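# Lay four long profiles flat along the cart floor

## Task

Put all four long profiles on the cart's floor, each lying flat, next to one another and running lengthwise along the cart. Anything already in place must still be in place at the finish. Finish with both grippers empty and released, the hands withdrawn from the cart, and no part of the robot touching anything. The robot must stay upright and must not end tilted.

## Robot and tools

ROBOT. A Rainbow Robotics RB-Y1: a two-wheel differential base with two rear casters, a folding leg and torso, a head, and two 7-joint arms, each with a parallel gripper and a wrist camera whose case juts sideways and can collide. The base is 0.58 m wide, reaches 0.10 m in front of the drive axle and 0.57 m behind it, and sweeps a 0.58 m radius when spinning in place. It cannot move sideways. With the starting arm pose the robot is up to 0.73 m wide (0.65 m if both forearms are rolled by pi).

FRAMES. All positions are in metres in the base frame: origin on the floor between the drive wheels, x forward, y left, z up. The printed left_hand and right_hand points sit midway between the finger pads; the fingers point along the hand's -z axis and close along its x axis. Printed hand positions drift at long reach or under load. base_odometry is relative to where the base started the scene, heading in rad (left positive, -3.142 to 3.142). It only counts wheel rotation, so slip or bumps distort it.

move. Optional keys: base, joints, target, min_time_s, contact_limits, plus cameras and blocking. Valid combinations: base and/or joints (optionally with min_time_s or contact_limits); target alone or with min_time_s; contact_limits alone. No action just returns state and images. Unknown keys make the call invalid; out-of-range values get it refused.
- base: one velocity command, not a pose. x_m_s forward speed in m/s (magnitude 0.005 to 0.4, or 0); turn_rad_s left-positive in rad/s (magnitude 0.02 to 1.509, or 0); for_s duration 0.1 to 5 s. Omitted speeds are 0. Distance is roughly speed times for_s; acceleration is 0.4 m/s² (turns 0.5 rad/s²), so the base coasts up to 1 s (turns 3.1 s) afterward. If |x_m_s| + 0.27·|turn_rad_s| exceeds 0.4, both are scaled down. Combined speeds give a curved path.
- joints: a single dictionary for the whole robot, keyed by joint name, absolute targets in rad (grippers: opening in m). Ranges: torso_squat_rad 0..1.2 (lowers chest); torso_shift_rad -0.3..0.6 (hips forward); torso_pitch_rad -0.2..1.4 (bow forward); torso_yaw_rad -1.5..1.5 (left positive; lift both arms out at least 0.2 rad first). Arms: shoulder_pitch -2.356..2.356 (negative swings forward/up); left_shoulder_roll 0..3.141, right_shoulder_roll -3.141..0 (away from body); shoulder_yaw -2.094..2.094; elbow -2.617..0.01 (negative bends); forearm_roll -3.141..3.141; wrist_pitch -1.57..1.919; hand_roll -2.705..2.705; gripper_m 0..0.1. head_pan_rad -0.523..0.523 (left positive), head_tilt_rad -0.35..1.57 (down positive). Torso combined limits: squat+shift<=1.52; squat-shift+pitch<=1.57; shift+0.5·pitch-0.4·squat<=0.7; shift+0.3·pitch-0.5·squat<=0.39; breaking one leaves the torso off_target.
- target: one hand per call, an absolute pose in the base frame: side "left" or "right", x, y, z in m (-3 to 3), quat_wxyz four numbers in the printed format. It is solved once into joint angles, so the hand travels an arc; split long moves into steps. Status: reached (within 10 mm and 2°), short (with the miss), or refused (with reason). Refused while an earlier move runs.
- min_time_s: 0.1 to 8 s, the minimum duration of arm, head and torso motions.
- contact_limits: per gripper (left_gripper_m, right_gripper_m) current cap in mA, 200 to 672.5; persists until changed, starts at 672.5.
- cameras: list from head_camera, left_wrist_camera, right_wrist_camera, all; [] for none. blocking false returns within about 0.5 s while motion continues.

wait: seconds 0 to 10; returns early once moves settle. stop: brakes all running motions (they read "stopped"). zoom_image: camera plus region [x0, y0, x1, y1] pixels, at most 504x504; head_camera images are 896x504, wrist images 644x364. finished_scene: scene number; ends the scene irreversibly.

RESULTS. move says "done" or the worst status. Statuses: moving, done, off_target (rested away from target, may still push), stopped, contact_stop (torso only), time_out, limit_stop_at_<name> (built-in limit, incl. own_body guards), not_followed (collision check withheld arm targets), torque_fault, limit_stop_at_motor_heat. A contact_stop or time_out stops that joint's whole group (torso, left arm, right arm). A refused call or any uncommanded stop cancels the remaining move, wait and finished_scene calls in that reply. on_its_own reports unrequested behaviour; "held at" is a target. lidar_m: 12 distances, 30° sectors counter-clockwise from straight ahead, at 0.23 m height, "-" for nothing. wheel_motors_off is 1 when the wheel motors are cut. motor_effort: wheel percentages (peak in brackets); at rest beyond about 30 suggests pushing. Joint torques and external torques follow joint_positions arm order; wrist force/torque are raw, offset and uncalibrated.

GRIPPING. Command an opening at least 0.005 m narrower than the part; off_target or done are both normal when holding. Lower contact_limits soften the grip.

AVOID. Arms striking or squeezing each other, including fingers and camera cases; about 0.5 rad of outward shoulder roll keeps hands apart. Torque faults (load limits: shoulders 63, elbows 32.4, wrist joints 22.5 N m; held weight counts) freeze everything for 10 s. Motors hit MOTOR HOT at 65 °C and brake at 80 °C; avoid long stretched or loaded holds. The base does not stop at furniture; stalled wheels cut the motors for 2 s. Do not drive the body into table edges, and do not carry heavy loads far forward or stop hard while driving forward: the robot can tip. Each arm is rated 3 kg. Do not drop parts, release them while moving, or slam them.

Each tool is called after "Request:" as name([rows], argument=value, ...), one row to a line, values as JSON.

## Session

Request:
move()

Scene clock: 0.00 s.
Joint torques (N m): no reading
External joint torques (N m): no reading
Motor temperatures (°C): left_arm=[35 33 34 36 43 38 45] | right_arm=[38 41 34 41 42 41 38]
Wrist force (N): no reading
Wrist torque (N m): no reading
Wrist force, peak (N): no reading
base_odometry: x=+0.000 y=+0.000 heading=+0.000
lidar_m: 0.71 1.05 1.21 4.24 1.53 1.10 1.05 1.10 1.50 4.03 1.01 0.74
base_status: not commanded
joint_positions: torso_squat_rad=+0.350 torso_shift_rad=+0.000 torso_pitch_rad=+0.000 torso_yaw_rad=+0.000 left_shoulder_pitch_rad=+0.020 left_shoulder_roll_rad=+0.015 left_shoulder_yaw_rad=-0.005 left_elbow_rad=-0.192 left_forearm_roll_rad=-0.008 left_wrist_pitch_rad=-0.045 left_hand_roll_rad=+0.025 left_gripper_m=+0.101 right_shoulder_pitch_rad=-0.036 right_shoulder_roll_rad=-0.016 right_shoulder_yaw_rad=+0.004 right_elbow_rad=-0.198 right_forearm_roll_rad=-0.043 right_wrist_pitch_rad=-0.006 right_hand_roll_rad=+0.044 right_gripper_m=+0.100 head_pan_rad=+0.000 head_tilt_rad=+0.400
joint_status: not commanded
wheel_motors_off: 0
motor_effort: left_wheel=+1 right_wheel=+1
chest: x=-0.2280 y=+0.0003 z=+1.2475 quat_wxyz=(+1.000, +0.000, +0.000, +0.000) (m; base frame)
left_hand: x=-0.1388 y=+0.2314 z=+0.5683 quat_wxyz=(+0.994, +0.006, -0.109, +0.008) (m; base frame)
right_hand: x=-0.1043 y=-0.2304 z=+0.5727 quat_wxyz=(+0.993, -0.008, -0.119, +0.009) (m; base frame)
pictures: head_camera, left_wrist_camera, right_wrist_camera

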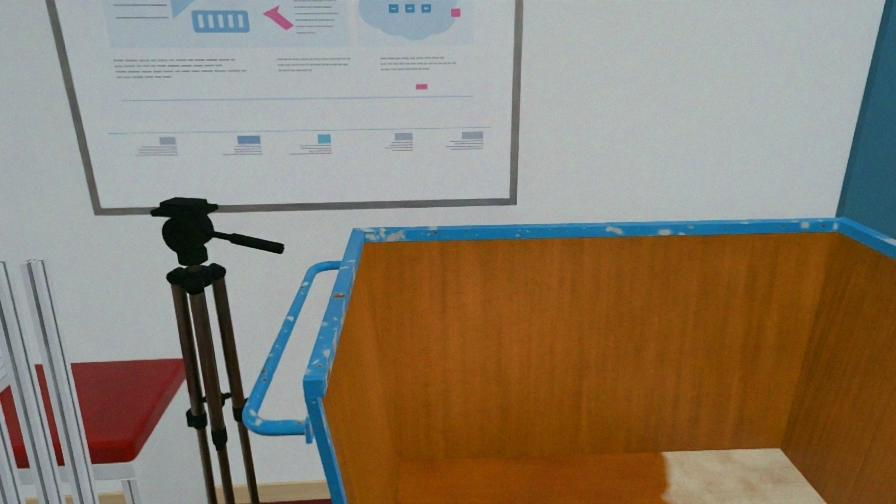

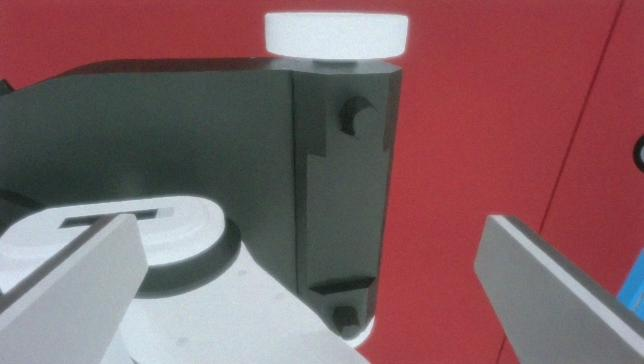

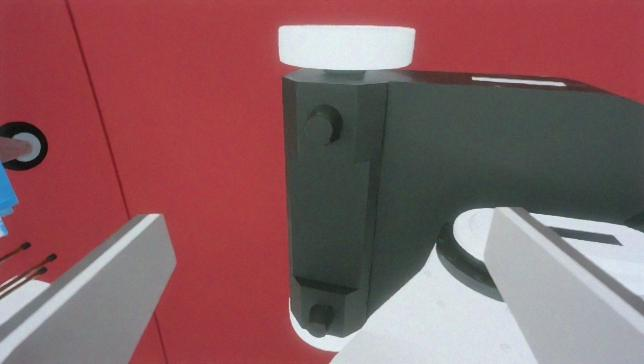

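Request:
move(joints={"head_tilt_rad": 0.9}, cameras=["head_camera"])

Request:
move(joints={"head_tilt_rad": 0.6, "head_pan_rad": 0.52}, cameras=["head_camera"])

Request:
move(joints={"head_tilt_rad": 0.6, "head_pan_rad": -0.52}, cameras=["head_camera"])

Scene clock: 4.70 s.
Joint torques (N m): left_arm=[-2.19 0.69 -0.55 -0.92 -0.2 -0.6 0.1] | right_arm=[-3.81 -1.12 0.51 -1.85 0.19 -0.74 -0.25]
External joint torques (N m): left_arm=[-0.48 0.18 -0.58 -0.2 -0.2 -0.1 0.11] | right_arm=[-0.69 -0.18 0.53 -0.67 0.13 -0.23 -0.26]
Wrist force (N): left_arm=[-2.8 0.5 -8.8] | right_arm=[-6.5 -4.7 -11.7]
Wrist torque (N m): left_arm=[-0.31 -0.38 0.22] | right_arm=[0.08 -0.58 -0.37]
Wrist force, peak (N): left_arm=[-3.0 0.8 -9.2] | right_arm=[-6.8 -4.6 -12.0]
move: done
base_odometry: x=+0.000 y=+0.000 heading=+0.000
lidar_m: 0.71 1.05 1.20 4.23 1.53 1.10 1.05 1.10 1.49 4.03 1.00 0.74
base_status: not commanded
joint_positions: torso_squat_rad=+0.350 torso_shift_rad=+0.000 torso_pitch_rad=+0.000 torso_yaw_rad=+0.000 left_shoulder_pitch_rad=+0.020 left_shoulder_roll_rad=+0.015 left_shoulder_yaw_rad=-0.005 left_elbow_rad=-0.192 left_forearm_roll_rad=-0.008 left_wrist_pitch_rad=-0.045 left_hand_roll_rad=+0.025 left_gripper_m=+0.101 right_shoulder_pitch_rad=-0.036 right_shoulder_roll_rad=-0.016 right_shoulder_yaw_rad=+0.004 right_elbow_rad=-0.198 right_forearm_roll_rad=-0.043 right_wrist_pitch_rad=-0.006 right_hand_roll_rad=+0.044 right_gripper_m=+0.100 head_pan_rad=+0.000 head_tilt_rad=+0.900
joint_status: all done
wheel_motors_off: 0
motor_effort: left_wheel=+0(1) right_wheel=-1(3)
chest: x=-0.2280 y=+0.0003 z=+1.2475 quat_wxyz=(+1.000, +0.000, +0.000, +0.000)
left_hand: x=-0.1388 y=+0.2314 z=+0.5683 quat_wxyz=(+0.994, +0.006, -0.109, +0.008)
right_hand: x=-0.1043 y=-0.2304 z=+0.5727 quat_wxyz=(+0.993, -0.008, -0.119, +0.009)
head_camera: T_world_to_cam=[[-0.0567145, -0.998211, 0.0189504, -0.0331445], [-0.751557, 0.0301903, -0.658976, 0.855833], [0.657225, -0.0516158, -0.751925, 1.16505], [0, 0, 0, 1]] pos_world=[-0.124375, 0.00121219, 1.44064]

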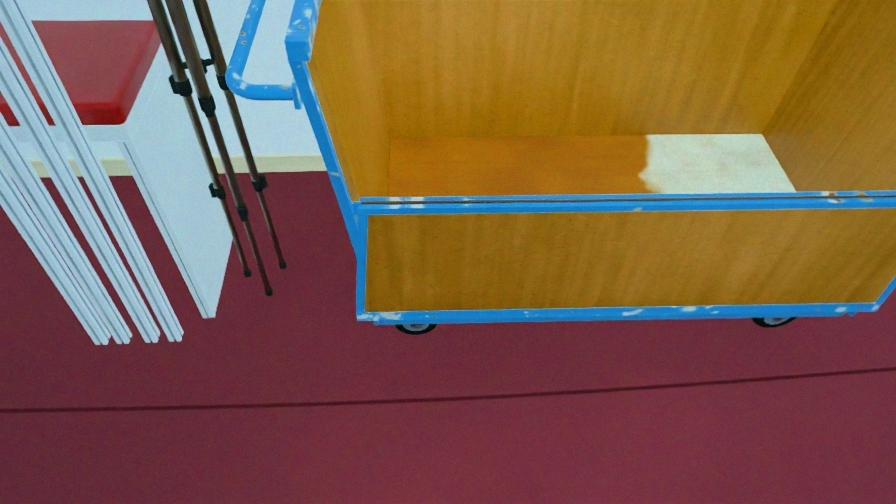

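Scene clock: 5.73 s.
Joint torques (N m): left_arm=[-1.35 0.98 0.46 -1.19 -0.18 -0.48 0.3] | right_arm=[-3.27 -1 -0.16 -1.64 0.03 -0.73 -0.31]
External joint torques (N m): left_arm=[0.36 0.47 0.42 -0.47 -0.18 0.02 0.31] | right_arm=[-0.14 -0.06 -0.13 -0.46 -0.02 -0.22 -0.32]
Wrist force (N): left_arm=[-2.4 0.4 -8.9] | right_arm=[-6.6 -4.8 -12.1]
Wrist torque (N m): left_arm=[-0.28 -0.31 0.18] | right_arm=[0.09 -0.59 -0.37]
Wrist force, peak (N): left_arm=[-2.5 0.7 -9.2] | right_arm=[-6.6 -4.8 -12.1]
move: done
base_odometry: x=+0.000 y=+0.000 heading=+0.000
lidar_m: 0.72 1.04 1.20 4.25 1.53 1.11 1.05 1.09 1.49 4.03 1.01 0.74
base_status: not commanded
joint_positions: torso_squat_rad=+0.350 torso_shift_rad=+0.000 torso_pitch_rad=+0.000 torso_yaw_rad=+0.000 left_shoulder_pitch_rad=+0.020 left_shoulder_roll_rad=+0.015 left_shoulder_yaw_rad=-0.005 left_elbow_rad=-0.192 left_forearm_roll_rad=-0.008 left_wrist_pitch_rad=-0.045 left_hand_roll_rad=+0.025 left_gripper_m=+0.101 right_shoulder_pitch_rad=-0.036 right_shoulder_roll_rad=-0.016 right_shoulder_yaw_rad=+0.004 right_elbow_rad=-0.198 right_forearm_roll_rad=-0.043 right_wrist_pitch_rad=-0.006 right_hand_roll_rad=+0.044 right_gripper_m=+0.100 head_pan_rad=+0.520 head_tilt_rad=+0.600
joint_status: all done
wheel_motors_off: 0
motor_effort: left_wheel=+0(1) right_wheel=-1(3)
chest: x=-0.2280 y=+0.0003 z=+1.2475 quat_wxyz=(+1.000, +0.000, +0.000, +0.000)
left_hand: x=-0.1388 y=+0.2314 z=+0.5683 quat_wxyz=(+0.994, +0.006, -0.109, +0.008)
right_hand: x=-0.1043 y=-0.2304 z=+0.5727 quat_wxyz=(+0.993, -0.008, -0.119, +0.009)
head_camera: T_world_to_cam=[[0.444257, -0.895898, 0.001322, 0.095563], [-0.46937, -0.234007, -0.85143, 1.19269], [0.763104, 0.377633, -0.524467, 0.857396], [0, 0, 0, 1]] pos_world=[-0.136922, 0.0409324, 1.46504]

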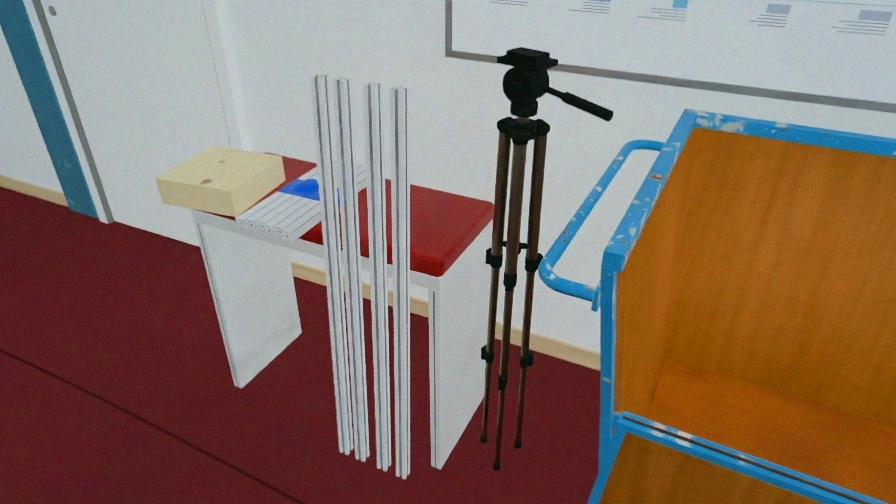

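Scene clock: 7.10 s.
Joint torques (N m): left_arm=[-2.05 0.46 -0.88 -1.06 -0.19 -0.47 0.41] | right_arm=[-3.37 -0.33 0.3 -1.8 0.15 -0.59 -0.33]
External joint torques (N m): left_arm=[-0.34 -0.05 -0.92 -0.34 -0.19 0.03 0.42] | right_arm=[-0.25 0.61 0.33 -0.62 0.1 -0.08 -0.34]
Wrist force (N): left_arm=[-2.6 0.6 -8.8] | right_arm=[-6.4 -4.6 -11.9]
Wrist torque (N m): left_arm=[-0.32 -0.33 0.21] | right_arm=[0.05 -0.56 -0.36]
Wrist force, peak (N): left_arm=[-2.7 0.4 -9.2] | right_arm=[-6.6 -4.6 -12.0]
move: done
base_odometry: x=+0.000 y=+0.000 heading=+0.000
lidar_m: 0.71 1.05 1.20 4.25 1.52 1.13 1.05 1.08 1.49 4.03 1.01 0.75
base_status: not commanded
joint_positions: torso_squat_rad=+0.350 torso_shift_rad=+0.000 torso_pitch_rad=+0.000 torso_yaw_rad=+0.000 left_shoulder_pitch_rad=+0.020 left_shoulder_roll_rad=+0.015 left_shoulder_yaw_rad=-0.005 left_elbow_rad=-0.192 left_forearm_roll_rad=-0.008 left_wrist_pitch_rad=-0.045 left_hand_roll_rad=+0.025 left_gripper_m=+0.101 right_shoulder_pitch_rad=-0.036 right_shoulder_roll_rad=-0.016 right_shoulder_yaw_rad=+0.004 right_elbow_rad=-0.198 right_forearm_roll_rad=-0.043 right_wrist_pitch_rad=-0.006 right_hand_roll_rad=+0.044 right_gripper_m=+0.100 head_pan_rad=-0.520 head_tilt_rad=+0.600
joint_status: all done
wheel_motors_off: 0
motor_effort: left_wheel=+0(1) right_wheel=-1(2)
chest: x=-0.2280 y=+0.0003 z=+1.2475 quat_wxyz=(+1.000, +0.000, +0.000, +0.000)
left_hand: x=-0.1388 y=+0.2314 z=+0.5683 quat_wxyz=(+0.994, +0.006, -0.109, +0.008)
right_hand: x=-0.1043 y=-0.2304 z=+0.5727 quat_wxyz=(+0.993, -0.008, -0.119, +0.009)
head_camera: T_world_to_cam=[[-0.547737, -0.83665, 0.00125313, -0.108765], [-0.438852, 0.286031, -0.851819, 1.1993], [0.712316, -0.467122, -0.523835, 0.846495], [0, 0, 0, 1]] pos_world=[-0.136233, -0.0386168, 1.46514]

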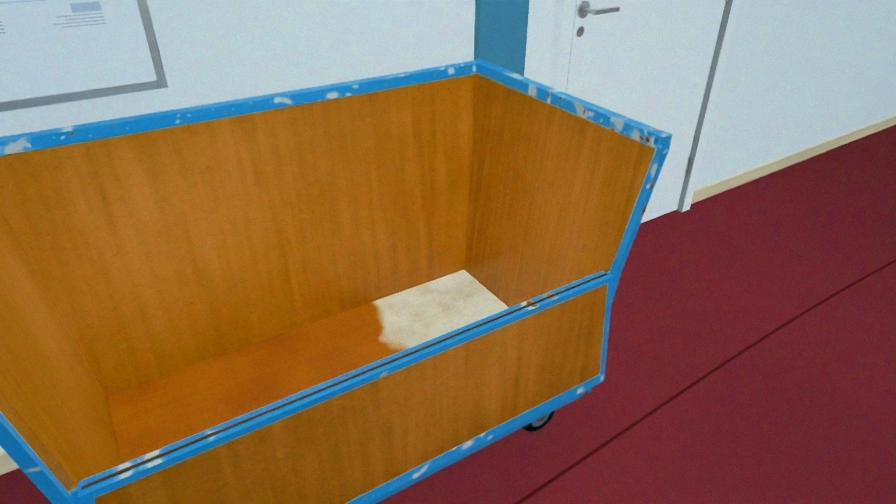

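Request:
move(joints={"head_tilt_rad": 0.6, "head_pan_rad": 0.52}, cameras=["head_camera"])

Request:
zoom_image(camera="head_camera", region=[150, 60, 510, 260])

Request:
zoom_image(camera="head_camera", region=[250, 240, 520, 500])

Request:
move(joints={"head_tilt_rad": 0.95, "head_pan_rad": 0.52}, cameras=["head_camera"])

Request:
zoom_image(camera="head_camera", region=[250, 0, 610, 300])

Scene clock: 23.53 s.
Joint torques (N m): left_arm=[-1.64 0.61 -0.45 -1.12 -0.32 -0.54 0.12] | right_arm=[-3.71 -1.22 0.11 -1.89 0.13 -0.72 -0.23]
External joint torques (N m): left_arm=[0.07 0.1 -0.49 -0.41 -0.33 -0.04 0.13] | right_arm=[-0.58 -0.28 0.13 -0.72 0.07 -0.21 -0.24]
Wrist force (N): left_arm=[-2.6 0.5 -8.9] | right_arm=[-6.7 -4.5 -11.8]
Wrist torque (N m): left_arm=[-0.31 -0.34 0.19] | right_arm=[0.04 -0.60 -0.34]
Wrist force, peak (N): left_arm=[-2.6 0.7 -9.1] | right_arm=[-6.6 -4.8 -12.1]
move: done
base_odometry: x=+0.000 y=+0.000 heading=+0.000
lidar_m: 0.71 1.05 1.19 4.23 1.53 1.11 1.05 1.10 1.49 4.04 1.01 0.75
base_status: not commanded
joint_positions: torso_squat_rad=+0.350 torso_shift_rad=+0.000 torso_pitch_rad=+0.000 torso_yaw_rad=+0.000 left_shoulder_pitch_rad=+0.020 left_shoulder_roll_rad=+0.015 left_shoulder_yaw_rad=-0.005 left_elbow_rad=-0.192 left_forearm_roll_rad=-0.008 left_wrist_pitch_rad=-0.045 left_hand_roll_rad=+0.025 left_gripper_m=+0.101 right_shoulder_pitch_rad=-0.036 right_shoulder_roll_rad=-0.016 right_shoulder_yaw_rad=+0.004 right_elbow_rad=-0.198 right_forearm_roll_rad=-0.043 right_wrist_pitch_rad=-0.006 right_hand_roll_rad=+0.044 right_gripper_m=+0.100 head_pan_rad=+0.520 head_tilt_rad=+0.600
joint_status: all done
wheel_motors_off: 0
motor_effort: left_wheel=+0(1) right_wheel=-1(3)
chest: x=-0.2280 y=+0.0003 z=+1.2475 quat_wxyz=(+1.000, +0.000, +0.000, +0.000)
left_hand: x=-0.1388 y=+0.2314 z=+0.5683 quat_wxyz=(+0.994, +0.006, -0.109, +0.008)
right_hand: x=-0.1043 y=-0.2304 z=+0.5727 quat_wxyz=(+0.993, -0.008, -0.119, +0.009)
head_camera: T_world_to_cam=[[0.444257, -0.895898, 0.001322, 0.095563], [-0.46937, -0.234007, -0.85143, 1.19269], [0.763104, 0.377633, -0.524467, 0.857396], [0, 0, 0, 1]] pos_world=[-0.136922, 0.0409324, 1.46504]

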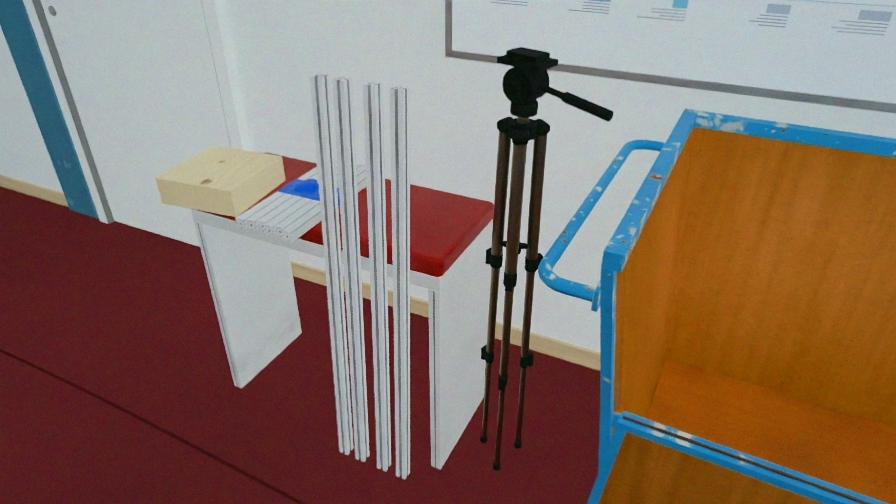

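Scaled by 1.400 (camera's finer frame: 1280x720).

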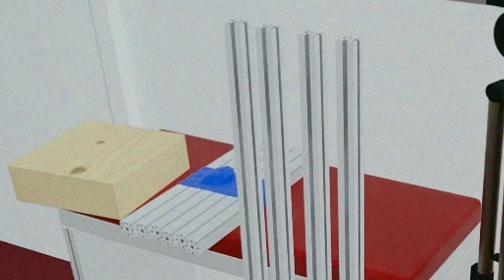

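Scaled by 1.867 (camera's finer frame: 1280x720).

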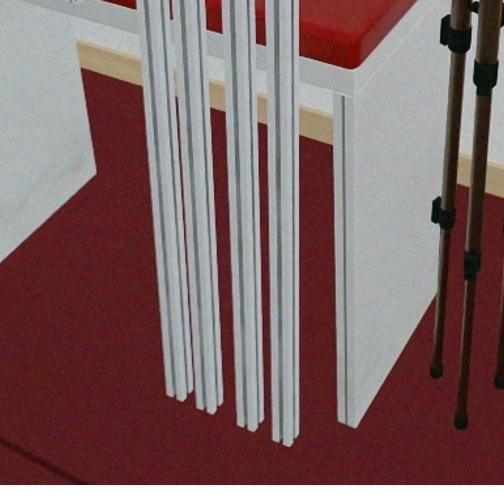

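Scene clock: 24.43 s.
Joint torques (N m): left_arm=[-2.26 0.72 -0.37 -0.96 -0.1 -0.26 0.01] | right_arm=[-3.52 -1.17 0.56 -1.97 0.34 -0.64 -0.35]
External joint torques (N m): left_arm=[-0.56 0.21 -0.4 -0.24 -0.11 0.24 0.02] | right_arm=[-0.39 -0.22 0.59 -0.8 0.28 -0.13 -0.36]
Wrist force (N): left_arm=[-2.6 0.3 -8.6] | right_arm=[-6.6 -4.6 -11.9]
Wrist torque (N m): left_arm=[-0.30 -0.34 0.19] | right_arm=[0.07 -0.57 -0.36]
Wrist force, peak (N): left_arm=[-2.9 0.7 -9.0] | right_arm=[-6.7 -4.8 -12.0]
move: done
base_odometry: x=+0.000 y=+0.000 heading=+0.000
lidar_m: 0.72 1.06 1.20 4.24 1.52 1.11 1.05 1.10 1.49 4.03 1.01 0.74
base_status: not commanded
joint_positions: torso_squat_rad=+0.350 torso_shift_rad=+0.000 torso_pitch_rad=+0.000 torso_yaw_rad=+0.000 left_shoulder_pitch_rad=+0.020 left_shoulder_roll_rad=+0.015 left_shoulder_yaw_rad=-0.005 left_elbow_rad=-0.192 left_forearm_roll_rad=-0.008 left_wrist_pitch_rad=-0.045 left_hand_roll_rad=+0.025 left_gripper_m=+0.101 right_shoulder_pitch_rad=-0.036 right_shoulder_roll_rad=-0.016 right_shoulder_yaw_rad=+0.004 right_elbow_rad=-0.198 right_forearm_roll_rad=-0.043 right_wrist_pitch_rad=-0.006 right_hand_roll_rad=+0.044 right_gripper_m=+0.100 head_pan_rad=+0.520 head_tilt_rad=+0.950
joint_status: all done
wheel_motors_off: 0
motor_effort: left_wheel=+0(1) right_wheel=+1(2)
chest: x=-0.2280 y=+0.0003 z=+1.2475 quat_wxyz=(+1.000, +0.000, +0.000, +0.000)
left_hand: x=-0.1388 y=+0.2314 z=+0.5683 quat_wxyz=(+0.994, +0.006, -0.109, +0.008)
right_hand: x=-0.1043 y=-0.2304 z=+0.5727 quat_wxyz=(+0.993, -0.008, -0.119, +0.009)
head_camera: T_world_to_cam=[[0.447519, -0.894011, 0.0216825, 0.06676], [-0.695259, -0.363073, -0.620317, 0.811697], [0.562443, 0.262529, -0.784051, 1.1919], [0, 0, 0, 1]] pos_world=[-0.135911, 0.0414823, 1.43657]

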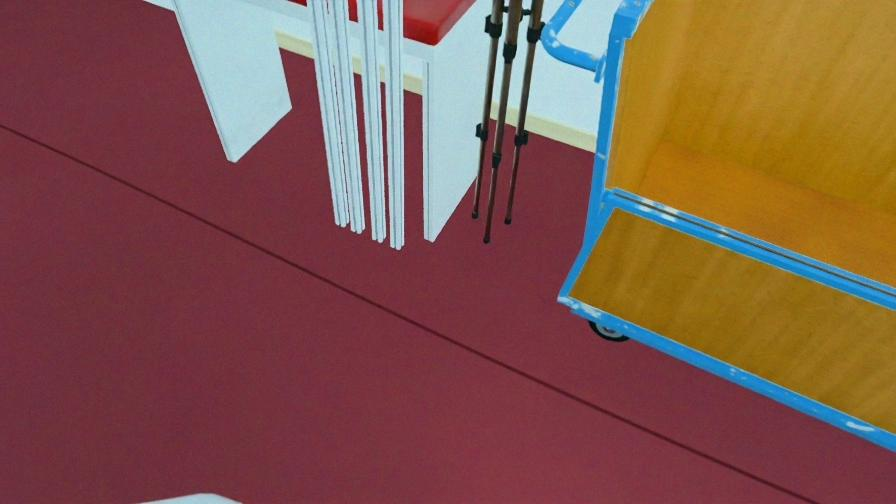

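Scaled by 1.400 (camera's finer frame: 1280x720).

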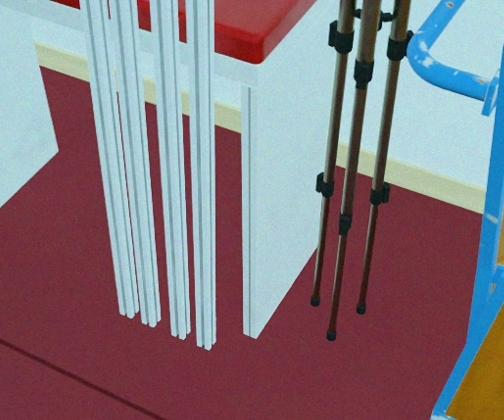

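Request:
move(base={"turn_rad_s": 0.7, "for_s": 2.244}, joints={"head_tilt_rad": 0.6, "head_pan_rad": 0.0}, cameras=["head_camera"])

Request:
move(base={"x_m_s": 0.4, "for_s": 2.2}, cameras=["head_camera"])

Request:
move(base={"turn_rad_s": -0.7, "for_s": 2.244}, cameras=["head_camera"])

Scene clock: 110.93 s.
Joint torques (N m): left_arm=[-1.93 1.04 0.04 -0.85 -0.01 -0.55 0.41] | right_arm=[-3.98 -1.27 0.03 -1.82 0.12 -0.72 -0.2]
External joint torques (N m): left_arm=[-0.22 0.52 0 -0.13 -0.01 -0.05 0.42] | right_arm=[-0.86 -0.34 0.05 -0.64 0.07 -0.21 -0.21]
Wrist force (N): left_arm=[-2.4 0.7 -9.1] | right_arm=[-6.5 -4.6 -12.0]
Wrist torque (N m): left_arm=[-0.34 -0.34 0.21] | right_arm=[0.06 -0.58 -0.36]
Wrist force, peak (N): left_arm=[-2.7 0.6 -9.2] | right_arm=[-6.7 -4.8 -12.0]
move: done
base_odometry: x=+0.000 y=+0.000 heading=+1.563
lidar_m: 4.31 1.51 1.11 1.06 1.10 1.49 3.94 1.02 0.75 0.71 1.06 1.19
base_status: done (sent for 2.23 of 2.23 s)
joint_positions: torso_squat_rad=+0.350 torso_shift_rad=+0.000 torso_pitch_rad=+0.000 torso_yaw_rad=+0.000 left_shoulder_pitch_rad=+0.020 left_shoulder_roll_rad=+0.015 left_shoulder_yaw_rad=-0.005 left_elbow_rad=-0.192 left_forearm_roll_rad=-0.008 left_wrist_pitch_rad=-0.045 left_hand_roll_rad=+0.025 left_gripper_m=+0.101 right_shoulder_pitch_rad=-0.036 right_shoulder_roll_rad=-0.016 right_shoulder_yaw_rad=+0.004 right_elbow_rad=-0.198 right_forearm_roll_rad=-0.043 right_wrist_pitch_rad=-0.006 right_hand_roll_rad=+0.044 right_gripper_m=+0.100 head_pan_rad=+0.000 head_tilt_rad=+0.600
joint_status: all done
wheel_motors_off: 0
motor_effort: left_wheel=+8(49) right_wheel=+16(52)
chest: x=-0.2280 y=+0.0003 z=+1.2475 quat_wxyz=(+1.000, +0.000, +0.000, +0.000)
left_hand: x=-0.1388 y=+0.2314 z=+0.5683 quat_wxyz=(+0.994, +0.006, -0.109, +0.008)
right_hand: x=-0.1043 y=-0.2304 z=+0.5727 quat_wxyz=(+0.993, -0.008, -0.119, +0.009)
head_camera: T_world_to_cam=[[-0.0596442, -0.998219, 0.0013803, -0.00832572], [-0.523284, 0.0300889, -0.851627, 1.18172], [0.850068, -0.0515169, -0.524147, 0.87504], [0, 0, 0, 1]] pos_world=[-0.125967, 0.00121181, 1.46504]

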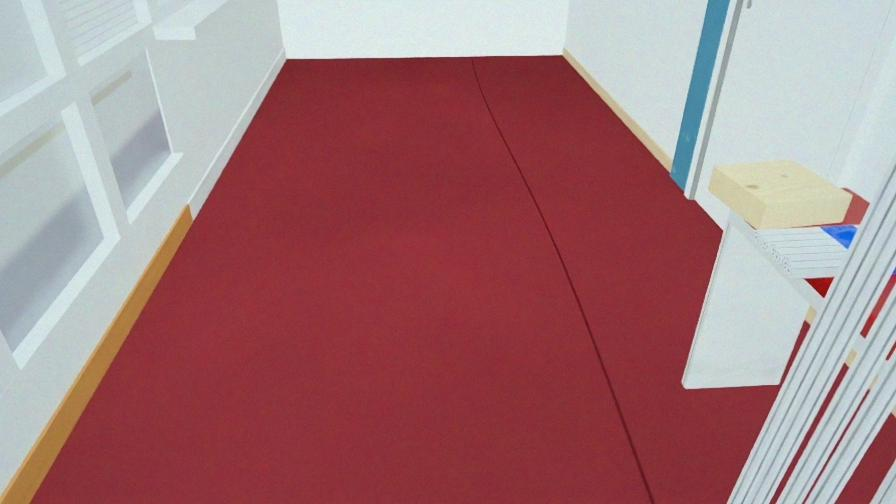

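Scene clock: 114.50 s.
Joint torques (N m): left_arm=[-1.05 1.26 -0.22 -0.76 -0.27 -0.35 0.32] | right_arm=[-3.78 -1.04 0.15 -1.29 0.18 -0.53 -0.3]
External joint torques (N m): left_arm=[0.66 0.74 -0.25 -0.05 -0.28 0.15 0.33] | right_arm=[-0.65 -0.1 0.18 -0.12 0.12 -0.02 -0.31]
Wrist force (N): left_arm=[-2.5 0.4 -8.7] | right_arm=[-6.5 -4.6 -11.9]
Wrist torque (N m): left_arm=[-0.28 -0.33 0.18] | right_arm=[0.07 -0.57 -0.36]
Wrist force, peak (N): left_arm=[-2.7 0.4 -9.0] | right_arm=[-7.0 -4.9 -11.9]
move: done
base_odometry: x=+0.006 y=+0.880 heading=+1.564
lidar_m: 4.34 1.53 1.11 1.08 1.11 1.50 3.98 1.03 0.86 0.83 0.99 2.10
base_status: done (sent for 2.2 of 2.2 s)
joint_positions: torso_squat_rad=+0.350 torso_shift_rad=+0.000 torso_pitch_rad=+0.000 torso_yaw_rad=+0.000 left_shoulder_pitch_rad=+0.020 left_shoulder_roll_rad=+0.015 left_shoulder_yaw_rad=-0.005 left_elbow_rad=-0.192 left_forearm_roll_rad=-0.008 left_wrist_pitch_rad=-0.045 left_hand_roll_rad=+0.025 left_gripper_m=+0.101 right_shoulder_pitch_rad=-0.036 right_shoulder_roll_rad=-0.016 right_shoulder_yaw_rad=+0.004 right_elbow_rad=-0.198 right_forearm_roll_rad=-0.043 right_wrist_pitch_rad=-0.006 right_hand_roll_rad=+0.044 right_gripper_m=+0.100 head_pan_rad=+0.000 head_tilt_rad=+0.600
joint_status: not commanded
wheel_motors_off: 0
motor_effort: left_wheel=+11(52) right_wheel=-10(53)
chest: x=-0.2279 y=+0.0003 z=+1.2475 quat_wxyz=(+1.000, +0.000, +0.000, +0.000)
left_hand: x=-0.1387 y=+0.2314 z=+0.5683 quat_wxyz=(+0.994, +0.006, -0.109, +0.008)
right_hand: x=-0.1042 y=-0.2304 z=+0.5727 quat_wxyz=(+0.993, -0.008, -0.119, +0.009)
head_camera: T_world_to_cam=[[-0.059644, -0.998219, 0.0013798, -0.00831901], [-0.523356, 0.0300937, -0.851582, 1.1817], [0.850024, -0.0515139, -0.524219, 0.875056], [0, 0, 0, 1]] pos_world=[-0.125867, 0.00121182, 1.46504]

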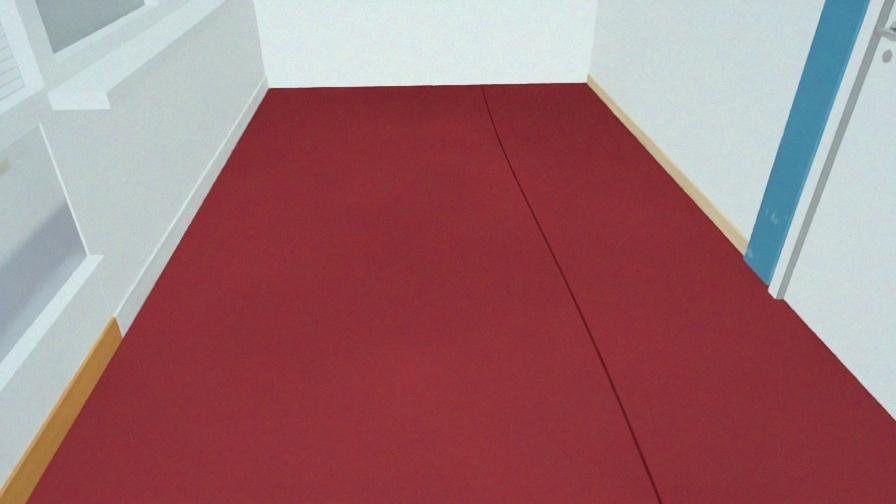

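Scene clock: 118.67 s.
Joint torques (N m): left_arm=[-2.05 0.53 -0.7 -0.9 -0.52 -0.64 0.33] | right_arm=[-3.21 -1.13 0.48 -1.91 0.23 -0.64 -0.11]
External joint torques (N m): left_arm=[-0.34 0.02 -0.74 -0.18 -0.52 -0.14 0.34] | right_arm=[-0.09 -0.19 0.51 -0.73 0.17 -0.13 -0.12]
Wrist force (N): left_arm=[-2.4 0.3 -8.5] | right_arm=[-6.6 -4.6 -11.8]
Wrist torque (N m): left_arm=[-0.32 -0.32 0.19] | right_arm=[0.05 -0.57 -0.36]
Wrist force, peak (N): left_arm=[-2.6 0.6 -9.3] | right_arm=[-6.8 -4.9 -11.9]
move: done
base_odometry: x=+0.006 y=+0.880 heading=+0.001
lidar_m: 0.84 1.00 2.12 4.26 1.54 1.12 1.05 1.10 1.51 4.06 1.03 0.86
base_status: done (sent for 2.23 of 2.23 s)
joint_positions: torso_squat_rad=+0.350 torso_shift_rad=+0.000 torso_pitch_rad=+0.000 torso_yaw_rad=+0.000 left_shoulder_pitch_rad=+0.020 left_shoulder_roll_rad=+0.015 left_shoulder_yaw_rad=-0.005 left_elbow_rad=-0.192 left_forearm_roll_rad=-0.008 left_wrist_pitch_rad=-0.045 left_hand_roll_rad=+0.025 left_gripper_m=+0.101 right_shoulder_pitch_rad=-0.036 right_shoulder_roll_rad=-0.016 right_shoulder_yaw_rad=+0.004 right_elbow_rad=-0.198 right_forearm_roll_rad=-0.043 right_wrist_pitch_rad=-0.006 right_hand_roll_rad=+0.044 right_gripper_m=+0.100 head_pan_rad=+0.000 head_tilt_rad=+0.600
joint_status: not commanded
wheel_motors_off: 0
motor_effort: left_wheel=+18(46) right_wheel=+7(52)
chest: x=-0.2280 y=+0.0003 z=+1.2475 quat_wxyz=(+1.000, +0.000, +0.000, +0.000)
left_hand: x=-0.1388 y=+0.2314 z=+0.5683 quat_wxyz=(+0.994, +0.006, -0.109, +0.008)
right_hand: x=-0.1043 y=-0.2304 z=+0.5727 quat_wxyz=(+0.993, -0.008, -0.119, +0.009)
head_camera: T_world_to_cam=[[-0.0595596, -0.998224, 0.00132757, -0.008238], [-0.523287, 0.0300896, -0.851625, 1.18171], [0.850073, -0.0514171, -0.524149, 0.875045], [0, 0, 0, 1]] pos_world=[-0.125967, 0.00121164, 1.46504]

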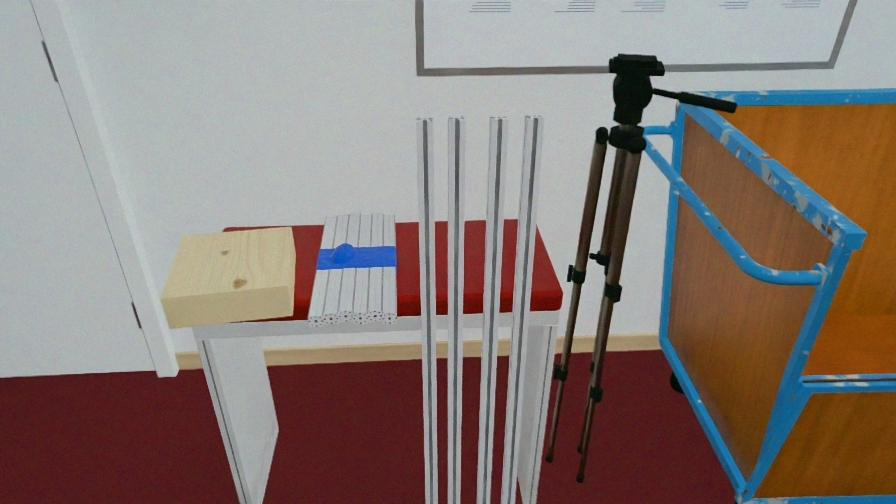

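Request:
move(cameras=["right_wrist_camera"])

Request:
zoom_image(camera="right_wrist_camera", region=[0, 180, 260, 364])

Request:
zoom_image(camera="right_wrist_camera", region=[400, 180, 644, 364])

Scene clock: 136.13 s.
Joint torques (N m): left_arm=[-1.61 0.52 -0.7 -0.82 -0.24 -0.39 -0.04] | right_arm=[-3.35 -0.96 0.33 -1.74 0.13 -0.67 -0.33]
External joint torques (N m): left_arm=[0.1 0.01 -0.74 -0.1 -0.25 0.11 -0.03] | right_arm=[-0.22 -0.02 0.36 -0.56 0.07 -0.16 -0.34]
Motor temperatures (°C): left_arm=[35 33 34 36 43 38 45] | right_arm=[37 40 33 40 42 41 38]
Wrist force (N): left_arm=[-2.3 0.7 -8.5] | right_arm=[-6.6 -4.6 -11.8]
Wrist torque (N m): left_arm=[-0.34 -0.32 0.19] | right_arm=[0.07 -0.59 -0.34]
Wrist force, peak (N): left_arm=[-2.6 0.4 -9.2] | right_arm=[-6.6 -4.7 -12.0]
base_odometry: x=+0.006 y=+0.880 heading=+0.001
lidar_m: 0.83 0.99 2.11 4.25 1.54 1.12 1.06 1.10 1.50 4.06 1.03 0.87
base_status: done (sent for 2.23 of 2.23 s)
joint_positions: torso_squat_rad=+0.350 torso_shift_rad=+0.000 torso_pitch_rad=+0.000 torso_yaw_rad=+0.000 left_shoulder_pitch_rad=+0.020 left_shoulder_roll_rad=+0.015 left_shoulder_yaw_rad=-0.005 left_elbow_rad=-0.192 left_forearm_roll_rad=-0.008 left_wrist_pitch_rad=-0.045 left_hand_roll_rad=+0.025 left_gripper_m=+0.101 right_shoulder_pitch_rad=-0.036 right_shoulder_roll_rad=-0.016 right_shoulder_yaw_rad=+0.004 right_elbow_rad=-0.198 right_forearm_roll_rad=-0.043 right_wrist_pitch_rad=-0.006 right_hand_roll_rad=+0.044 right_gripper_m=+0.100 head_pan_rad=+0.000 head_tilt_rad=+0.600
joint_status: not commanded
wheel_motors_off: 0
motor_effort: left_wheel=+18(46) right_wheel=+9(52)
chest: x=-0.2280 y=+0.0003 z=+1.2475 quat_wxyz=(+1.000, +0.000, +0.000, +0.000) (m; base frame)
left_hand: x=-0.1388 y=+0.2314 z=+0.5683 quat_wxyz=(+0.994, +0.006, -0.109, +0.008) (m; base frame)
right_hand: x=-0.1043 y=-0.2304 z=+0.5727 quat_wxyz=(+0.993, -0.008, -0.119, +0.009) (m; base frame)
pictures: right_wrist_camera
camera_calibration:
right_wrist_camera: T_world_to_cam=[[-0.970108, -0.00190174, -0.242666, 0.0390898], [-0.108077, 0.89871, 0.425017, -0.0174109], [0.217278, 0.438539, -0.872051, 0.697205], [0, 0, 0, 1]] pos_world=[-0.115448, -0.29003, 0.624884]

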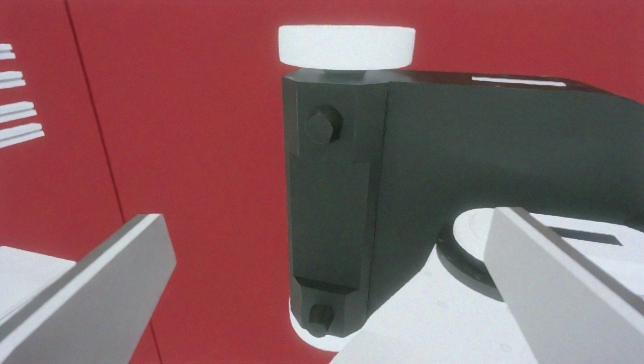

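Scaled by 1.938 (camera's finer frame: 920x520).

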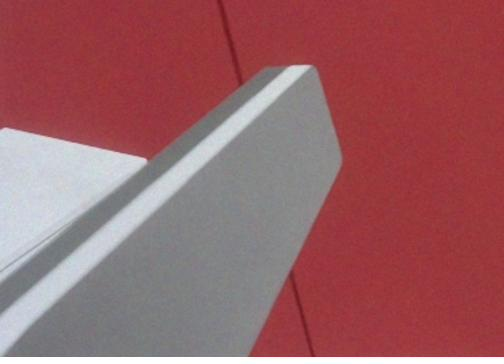

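Scaled by 2.066 (camera's finer frame: 920x520).

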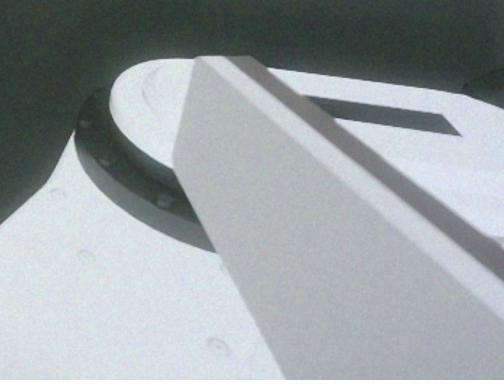

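Request:
move(joints={"left_elbow_rad": -1.9, "left_shoulder_roll_rad": 0.15, "left_shoulder_pitch_rad": 0.3, "right_elbow_rad": -1.9, "right_shoulder_roll_rad": -0.25, "right_shoulder_pitch_rad": 0.3}, cameras=[])

Request:
move(joints={"torso_squat_rad": 0.9, "torso_pitch_rad": 0.4}, cameras=["head_camera"])

Scene clock: 162.60 s.
Joint torques (N m): left_arm=[-5.91 3.29 1.28 -9.61 -0.06 -1.77 0] | right_arm=[-5.93 -6.13 -2.25 -11.04 0.41 -2.03 -0.27]
External joint torques (N m): left_arm=[0.16 0.92 -0.51 0.29 -0.1 0.05 0.05] | right_arm=[0.01 -1.64 0.82 -1.06 0.19 -0.14 -0.32]
Wrist force (N): left_arm=[-6.8 -0.7 -2.4] | right_arm=[-10.6 -2.9 -6.5]
Wrist torque (N m): left_arm=[-0.17 -0.51 0.31] | right_arm=[-0.11 -0.79 -0.40]
Wrist force, peak (N): left_arm=[-4.2 0.2 -9.0] | right_arm=[-8.1 -4.3 -12.1]
move: done
base_odometry: x=+0.006 y=+0.880 heading=+0.001
lidar_m: 0.83 1.01 2.13 4.26 1.53 1.12 1.06 1.10 1.50 4.07 1.03 0.88
base_status: not commanded
joint_positions: torso_squat_rad=+0.350 torso_shift_rad=+0.000 torso_pitch_rad=+0.000 torso_yaw_rad=+0.000 left_shoulder_pitch_rad=+0.300 left_shoulder_roll_rad=+0.150 left_shoulder_yaw_rad=-0.005 left_elbow_rad=-1.900 left_forearm_roll_rad=-0.008 left_wrist_pitch_rad=-0.045 left_hand_roll_rad=+0.025 left_gripper_m=+0.101 right_shoulder_pitch_rad=+0.300 right_shoulder_roll_rad=-0.250 right_shoulder_yaw_rad=+0.004 right_elbow_rad=-1.900 right_forearm_roll_rad=-0.043 right_wrist_pitch_rad=-0.006 right_hand_roll_rad=+0.044 right_gripper_m=+0.100 head_pan_rad=+0.000 head_tilt_rad=+0.600
joint_status: all done
wheel_motors_off: 0
motor_effort: left_wheel=+20(21) right_wheel=+7(10)
chest: x=-0.2280 y=+0.0003 z=+1.2475 quat_wxyz=(+1.000, +0.000, +0.000, +0.000)
left_hand: x=+0.2078 y=+0.2866 z=+1.0575 quat_wxyz=(+0.675, +0.066, -0.734, -0.034)
right_hand: x=+0.2076 y=-0.3027 z=+1.0522 quat_wxyz=(+0.687, -0.097, -0.715, +0.082)

Scene clock: 165.27 s.
Joint torques (N m): left_arm=[1.02 2.94 1.25 -9.36 0.01 -1.65 -0.1] | right_arm=[1.15 -5.49 -2.58 -10.5 0.41 -1.92 -0.21]
External joint torques (N m): left_arm=[-0.05 0.43 -0.68 -0.5 -0.03 0.11 -0.05] | right_arm=[-0.74 -1.22 0.54 -1.66 0.2 -0.13 -0.26]
Wrist force (N): left_arm=[-6.9 -0.6 -4.7] | right_arm=[-10.5 -3.0 -8.7]
Wrist torque (N m): left_arm=[-0.18 -0.55 0.27] | right_arm=[-0.04 -0.81 -0.37]
Wrist force, peak (N): left_arm=[-7.8 -1.5 -4.4] | right_arm=[-11.1 -3.1 -8.7]
move: done
base_odometry: x=+0.006 y=+0.880 heading=+0.001
lidar_m: 0.83 0.99 2.12 4.25 1.54 1.11 1.06 1.10 1.51 4.08 1.04 0.87
base_status: not commanded
joint_positions: torso_squat_rad=+0.900 torso_shift_rad=+0.000 torso_pitch_rad=+0.400 torso_yaw_rad=+0.000 left_shoulder_pitch_rad=+0.300 left_shoulder_roll_rad=+0.150 left_shoulder_yaw_rad=-0.005 left_elbow_rad=-1.900 left_forearm_roll_rad=-0.008 left_wrist_pitch_rad=-0.045 left_hand_roll_rad=+0.025 left_gripper_m=+0.101 right_shoulder_pitch_rad=+0.300 right_shoulder_roll_rad=-0.250 right_shoulder_yaw_rad=+0.004 right_elbow_rad=-1.900 right_forearm_roll_rad=-0.043 right_wrist_pitch_rad=-0.006 right_hand_roll_rad=+0.044 right_gripper_m=+0.100 head_pan_rad=+0.000 head_tilt_rad=+0.600
joint_status: all done
wheel_motors_off: 0
motor_effort: left_wheel=+20(21) right_wheel=+4(10)
chest: x=-0.1075 y=+0.0003 z=+1.0006 quat_wxyz=(+0.980, +0.000, +0.199, +0.000)
left_hand: x=+0.2199 y=+0.2866 z=+0.6559 quat_wxyz=(+0.807, +0.058, -0.585, -0.046)
right_hand: x=+0.2176 y=-0.3028 z=+0.6511 quat_wxyz=(+0.816, -0.079, -0.564, +0.100)
head_camera: T_world_to_cam=[[-0.0544004, -0.998219, 0.0244967, -0.0233629], [-0.813641, 0.0300935, -0.580589, 0.732167], [0.578817, -0.0515158, -0.813829, 0.903928], [0, 0, 0, 1]] pos_world=[0.0712412, 0.00121182, 1.1613]

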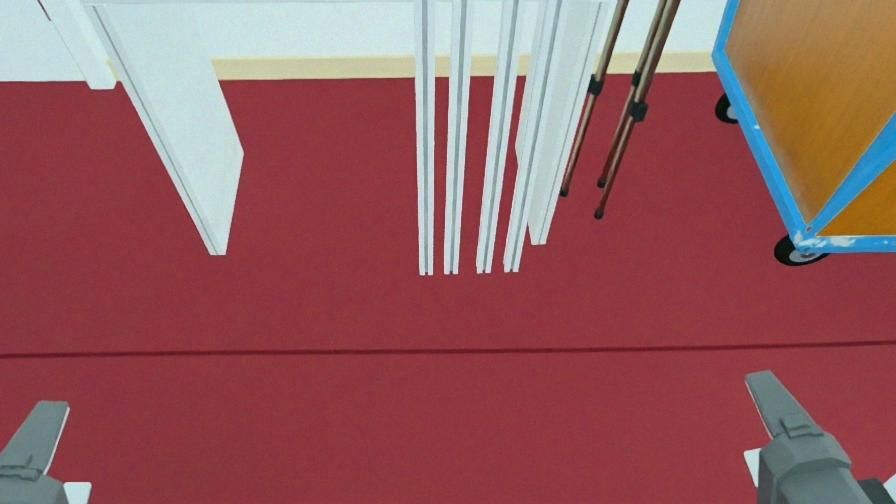

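Request:
move(base={"x_m_s": 0.25, "for_s": 1.6}, joints={"torso_squat_rad": 1.19, "torso_pitch_rad": 0.35, "right_gripper_m": 0.05}, cameras=["head_camera"])

Request:
zoom_image(camera="head_camera", region=[380, 0, 640, 504])

Scene clock: 190.70 s.
Joint torques (N m): left_arm=[0.37 3.79 1.24 -9.26 -0.02 -1.81 -0.02] | right_arm=[0.83 -5.61 -1.95 -10.17 0.27 -2.16 -0.32]
External joint torques (N m): left_arm=[0.21 1.27 -0.69 -0.19 -0.07 -0.02 0.03] | right_arm=[-0.07 -1.28 1.19 -1.11 0.05 -0.35 -0.36]
Wrist force (N): left_arm=[-7.2 -1.3 -4.7] | right_arm=[-10.3 -2.9 -8.5]
Wrist torque (N m): left_arm=[-0.16 -0.64 0.31] | right_arm=[-0.06 -0.79 -0.39]
Wrist force, peak (N): left_arm=[-8.0 -1.3 -4.8] | right_arm=[-10.7 -3.1 -8.9]
move: done
base_odometry: x=+0.406 y=+0.880 heading=+0.000
lidar_m: 0.43 0.66 1.58 4.27 2.10 1.52 1.46 1.51 2.06 1.23 0.80 0.46
base_status: done (sent for 1.6 of 1.6 s)
joint_positions: torso_squat_rad=+1.190 torso_shift_rad=+0.000 torso_pitch_rad=+0.350 torso_yaw_rad=+0.000 left_shoulder_pitch_rad=+0.300 left_shoulder_roll_rad=+0.150 left_shoulder_yaw_rad=-0.005 left_elbow_rad=-1.900 left_forearm_roll_rad=-0.008 left_wrist_pitch_rad=-0.045 left_hand_roll_rad=+0.025 left_gripper_m=+0.101 right_shoulder_pitch_rad=+0.300 right_shoulder_roll_rad=-0.250 right_shoulder_yaw_rad=+0.004 right_elbow_rad=-1.900 right_forearm_roll_rad=-0.043 right_wrist_pitch_rad=-0.006 right_hand_roll_rad=+0.044 right_gripper_m=+0.050 head_pan_rad=+0.000 head_tilt_rad=+0.600
joint_status: all done
wheel_motors_off: 0
motor_effort: left_wheel=-11(48) right_wheel=+8(45)
chest: x=-0.1219 y=+0.0003 z=+0.8313 quat_wxyz=(+0.985, +0.000, +0.174, +0.000)
left_hand: x=+0.2224 y=+0.2865 z=+0.5034 quat_wxyz=(+0.792, +0.060, -0.605, -0.045)
right_hand: x=+0.2203 y=-0.3028 z=+0.4985 quat_wxyz=(+0.801, -0.081, -0.585, +0.098)
head_camera: T_world_to_cam=[[-0.0555578, -0.998219, 0.0217474, -0.0178527], [-0.78358, 0.030092, -0.620562, 0.659108], [0.618802, -0.0515179, -0.783856, 0.754429], [0, 0, 0, 1]] pos_world=[0.0486294, 0.00121182, 1.00077]

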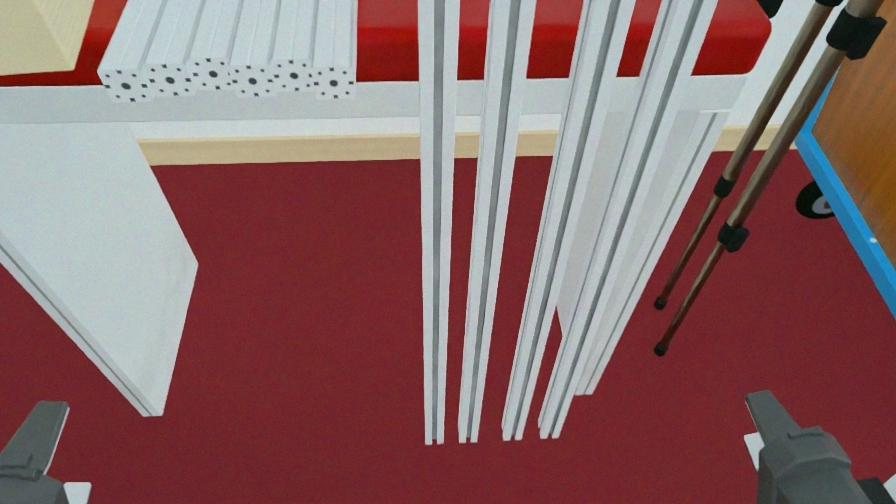

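Scaled by 1.000.

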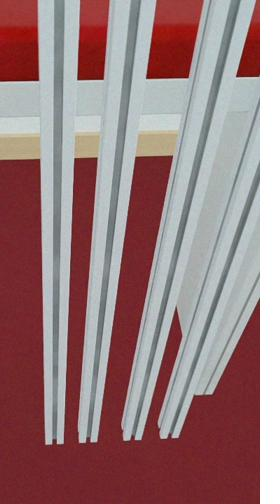

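Request:
zoom_image(camera="head_camera", region=[400, 60, 720, 240])

Request:
zoom_image(camera="head_camera", region=[400, 280, 640, 460])

Scaled by 1.575 (camera's finer frame: 1280x720).

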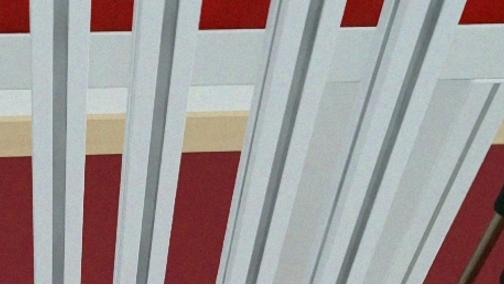

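Scaled by 2.100 (camera's finer frame: 1280x720).

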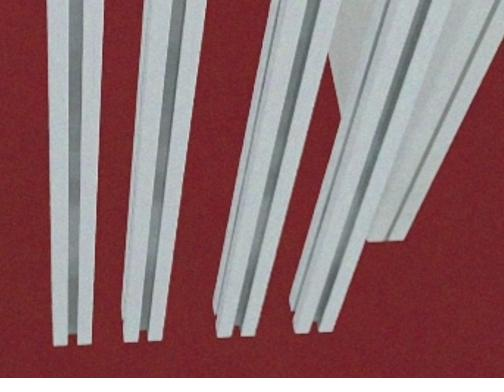

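Request:
move(target={"side": "right", "x": 0.34, "y": -0.222, "z": 0.57, "quat_wxyz": [0.5, -0.5, -0.5, 0.5]}, min_time_s=2)

Scene clock: 211.00 s.
Joint torques (N m): left_arm=[-0.25 3.42 1.73 -9.14 -0.15 -1.75 0.17] | right_arm=[-6.13 1.02 -1 -11.02 0.21 -2.09 -0.13]
External joint torques (N m): left_arm=[-0.41 0.91 -0.2 -0.07 -0.2 0.04 0.21] | right_arm=[-0.17 1.73 -0.84 -0.95 0.12 -0.26 -0.12]
Wrist force (N): left_arm=[-7.3 -0.7 -4.2] | right_arm=[-4.0 1.9 -5.8]
Wrist torque (N m): left_arm=[-0.21 -0.62 0.27] | right_arm=[-0.37 -0.39 -0.38]
Wrist force, peak (N): left_arm=[-7.6 -1.0 -5.1] | right_arm=[-10.6 -2.9 -8.4]
move: done
base_odometry: x=+0.406 y=+0.880 heading=+0.000
lidar_m: 0.43 0.66 1.57 4.28 2.10 1.55 1.45 1.51 2.06 1.25 0.80 0.46
base_status: not commanded
joint_positions: torso_squat_rad=+1.190 torso_shift_rad=+0.000 torso_pitch_rad=+0.350 torso_yaw_rad=+0.000 left_shoulder_pitch_rad=+0.300 left_shoulder_roll_rad=+0.150 left_shoulder_yaw_rad=-0.005 left_elbow_rad=-1.900 left_forearm_roll_rad=-0.008 left_wrist_pitch_rad=-0.045 left_hand_roll_rad=+0.025 left_gripper_m=+0.101 right_shoulder_pitch_rad=-0.074 right_shoulder_roll_rad=+0.000 right_shoulder_yaw_rad=-0.047 right_elbow_rad=-1.732 right_forearm_roll_rad=+0.313 right_wrist_pitch_rad=-0.119 right_hand_roll_rad=+1.253 right_gripper_m=+0.050 head_pan_rad=+0.000 head_tilt_rad=+0.600
joint_status: all done
wheel_motors_off: 0
motor_effort: left_wheel=-11(12) right_wheel=+5(10)
chest: x=-0.1219 y=+0.0003 z=+0.8313 quat_wxyz=(+0.985, +0.000, +0.174, +0.000)
left_hand: x=+0.2224 y=+0.2865 z=+0.5034 quat_wxyz=(+0.792, +0.060, -0.605, -0.045)
right_hand: x=+0.3400 y=-0.2222 z=+0.5701 quat_wxyz=(+0.498, -0.494, -0.502, +0.506)
right_hand_status: reached (checked arc, planned for 2.0 s): 0 mm and 1.0 deg off.
pictures: head_camera, left_wrist_camera, right_wrist_camera
head_camera: T_world_to_cam=[[-0.0555578, -0.998219, 0.0217474, -0.0178527], [-0.78358, 0.030092, -0.620562, 0.659108], [0.618802, -0.0515179, -0.783856, 0.754429], [0, 0, 0, 1]] pos_world=[0.0486294, 0.00121182, 1.00077]
left_wrist_camera: T_world_to_cam=[[0.229608, -0.123462, 0.965421, -0.50232], [-0.457427, -0.889233, -0.00492835, 0.390965], [0.859093, -0.440478, -0.26065, 0.145296], [0, 0, 0, 1]] pos_world=[0.169352, 0.349642, 0.524749]
right_wrist_camera: T_world_to_cam=[[0.0226438, -0.999574, -0.0183967, -0.217638], [-0.456129, 0.00604518, -0.889893, 0.693898], [0.889626, 0.0285418, -0.455798, 0.0377732], [0, 0, 0, 1]] pos_world=[0.287831, -0.222818, 0.630708]

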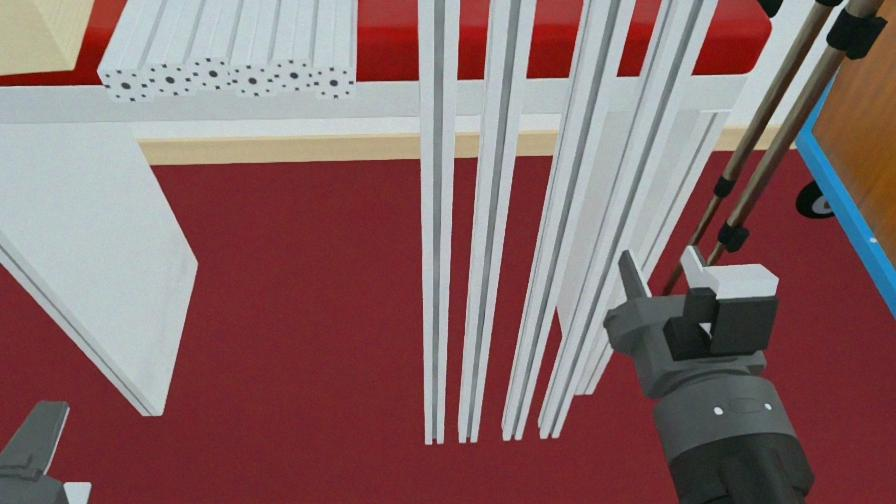

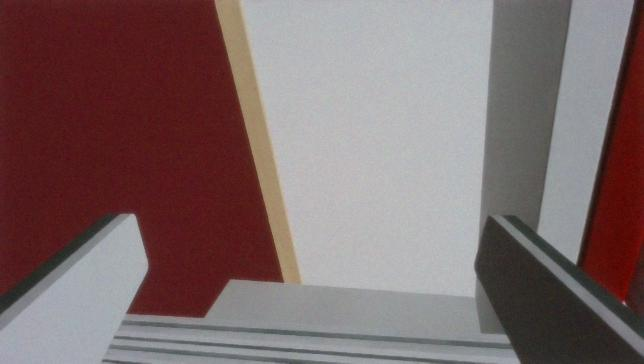

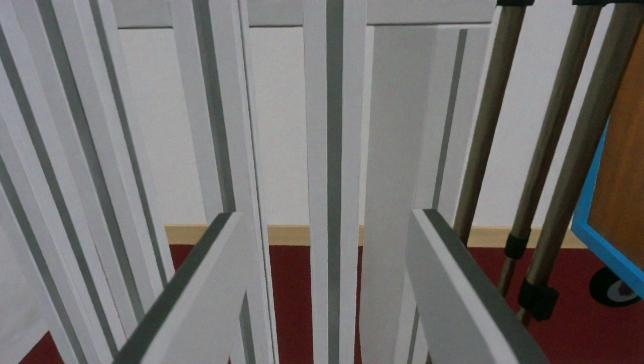

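Request:
move(target={"side": "right", "x": 0.42, "y": -0.225, "z": 0.57, "quat_wxyz": [0.5, -0.5, -0.5, 0.5]}, cameras=["right_wrist_camera"])

Scene clock: 221.87 s.
Joint torques (N m): left_arm=[0.9 2.98 1.28 -9.3 -0.19 -1.88 0.31] | right_arm=[-9.64 -3.1 0.27 -11.03 0.16 -1.89 0.02]
External joint torques (N m): left_arm=[0.74 0.46 -0.65 -0.22 -0.23 -0.09 0.36] | right_arm=[1.3 -1.16 0.09 -0.96 0.06 -0.04 0.02]
Wrist force (N): left_arm=[-7.2 -0.9 -4.6] | right_arm=[-4.3 1.5 -5.7]
Wrist torque (N m): left_arm=[-0.19 -0.63 0.31] | right_arm=[-0.35 -0.41 -0.41]
Wrist force, peak (N): left_arm=[-7.8 -1.0 -4.7] | right_arm=[-5.0 1.7 -6.1]
move: done
base_odometry: x=+0.406 y=+0.880 heading=+0.000
lidar_m: 0.43 0.67 1.57 4.28 2.10 1.54 1.46 1.52 2.08 1.24 0.81 0.45
base_status: not commanded
joint_positions: torso_squat_rad=+1.190 torso_shift_rad=+0.000 torso_pitch_rad=+0.350 torso_yaw_rad=+0.000 left_shoulder_pitch_rad=+0.300 left_shoulder_roll_rad=+0.150 left_shoulder_yaw_rad=-0.005 left_elbow_rad=-1.900 left_forearm_roll_rad=-0.008 left_wrist_pitch_rad=-0.045 left_hand_roll_rad=+0.025 left_gripper_m=+0.101 right_shoulder_pitch_rad=-0.381 right_shoulder_roll_rad=-0.007 right_shoulder_yaw_rad=-0.165 right_elbow_rad=-1.447 right_forearm_roll_rad=+0.313 right_wrist_pitch_rad=-0.121 right_hand_roll_rad=+1.275 right_gripper_m=+0.050 head_pan_rad=+0.000 head_tilt_rad=+0.600
joint_status: all done
wheel_motors_off: 0
motor_effort: left_wheel=-10(11) right_wheel=+8(11)
chest: x=-0.1219 y=+0.0003 z=+0.8313 quat_wxyz=(+0.985, +0.000, +0.174, +0.000)
left_hand: x=+0.2223 y=+0.2866 z=+0.5034 quat_wxyz=(+0.792, +0.060, -0.605, -0.045)
right_hand: x=+0.4199 y=-0.2248 z=+0.5702 quat_wxyz=(+0.500, -0.500, -0.500, +0.500)
right_hand_status: reached (checked arc, planned for 0.6 s): 0 mm and 0.1 deg off.
right_wrist_camera: T_world_to_cam=[[0.00714205, -0.999804, -0.0184745, -0.215487], [-0.45075, 0.0132728, -0.892551, 0.731344], [0.892622, 0.0147021, -0.450567, -0.040523], [0, 0, 0, 1]] pos_world=[0.367364, -0.224556, 0.630523]

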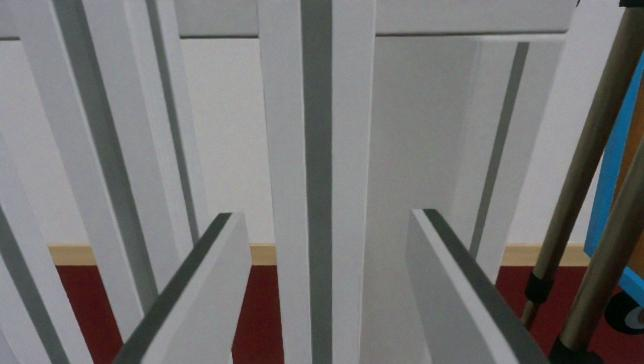

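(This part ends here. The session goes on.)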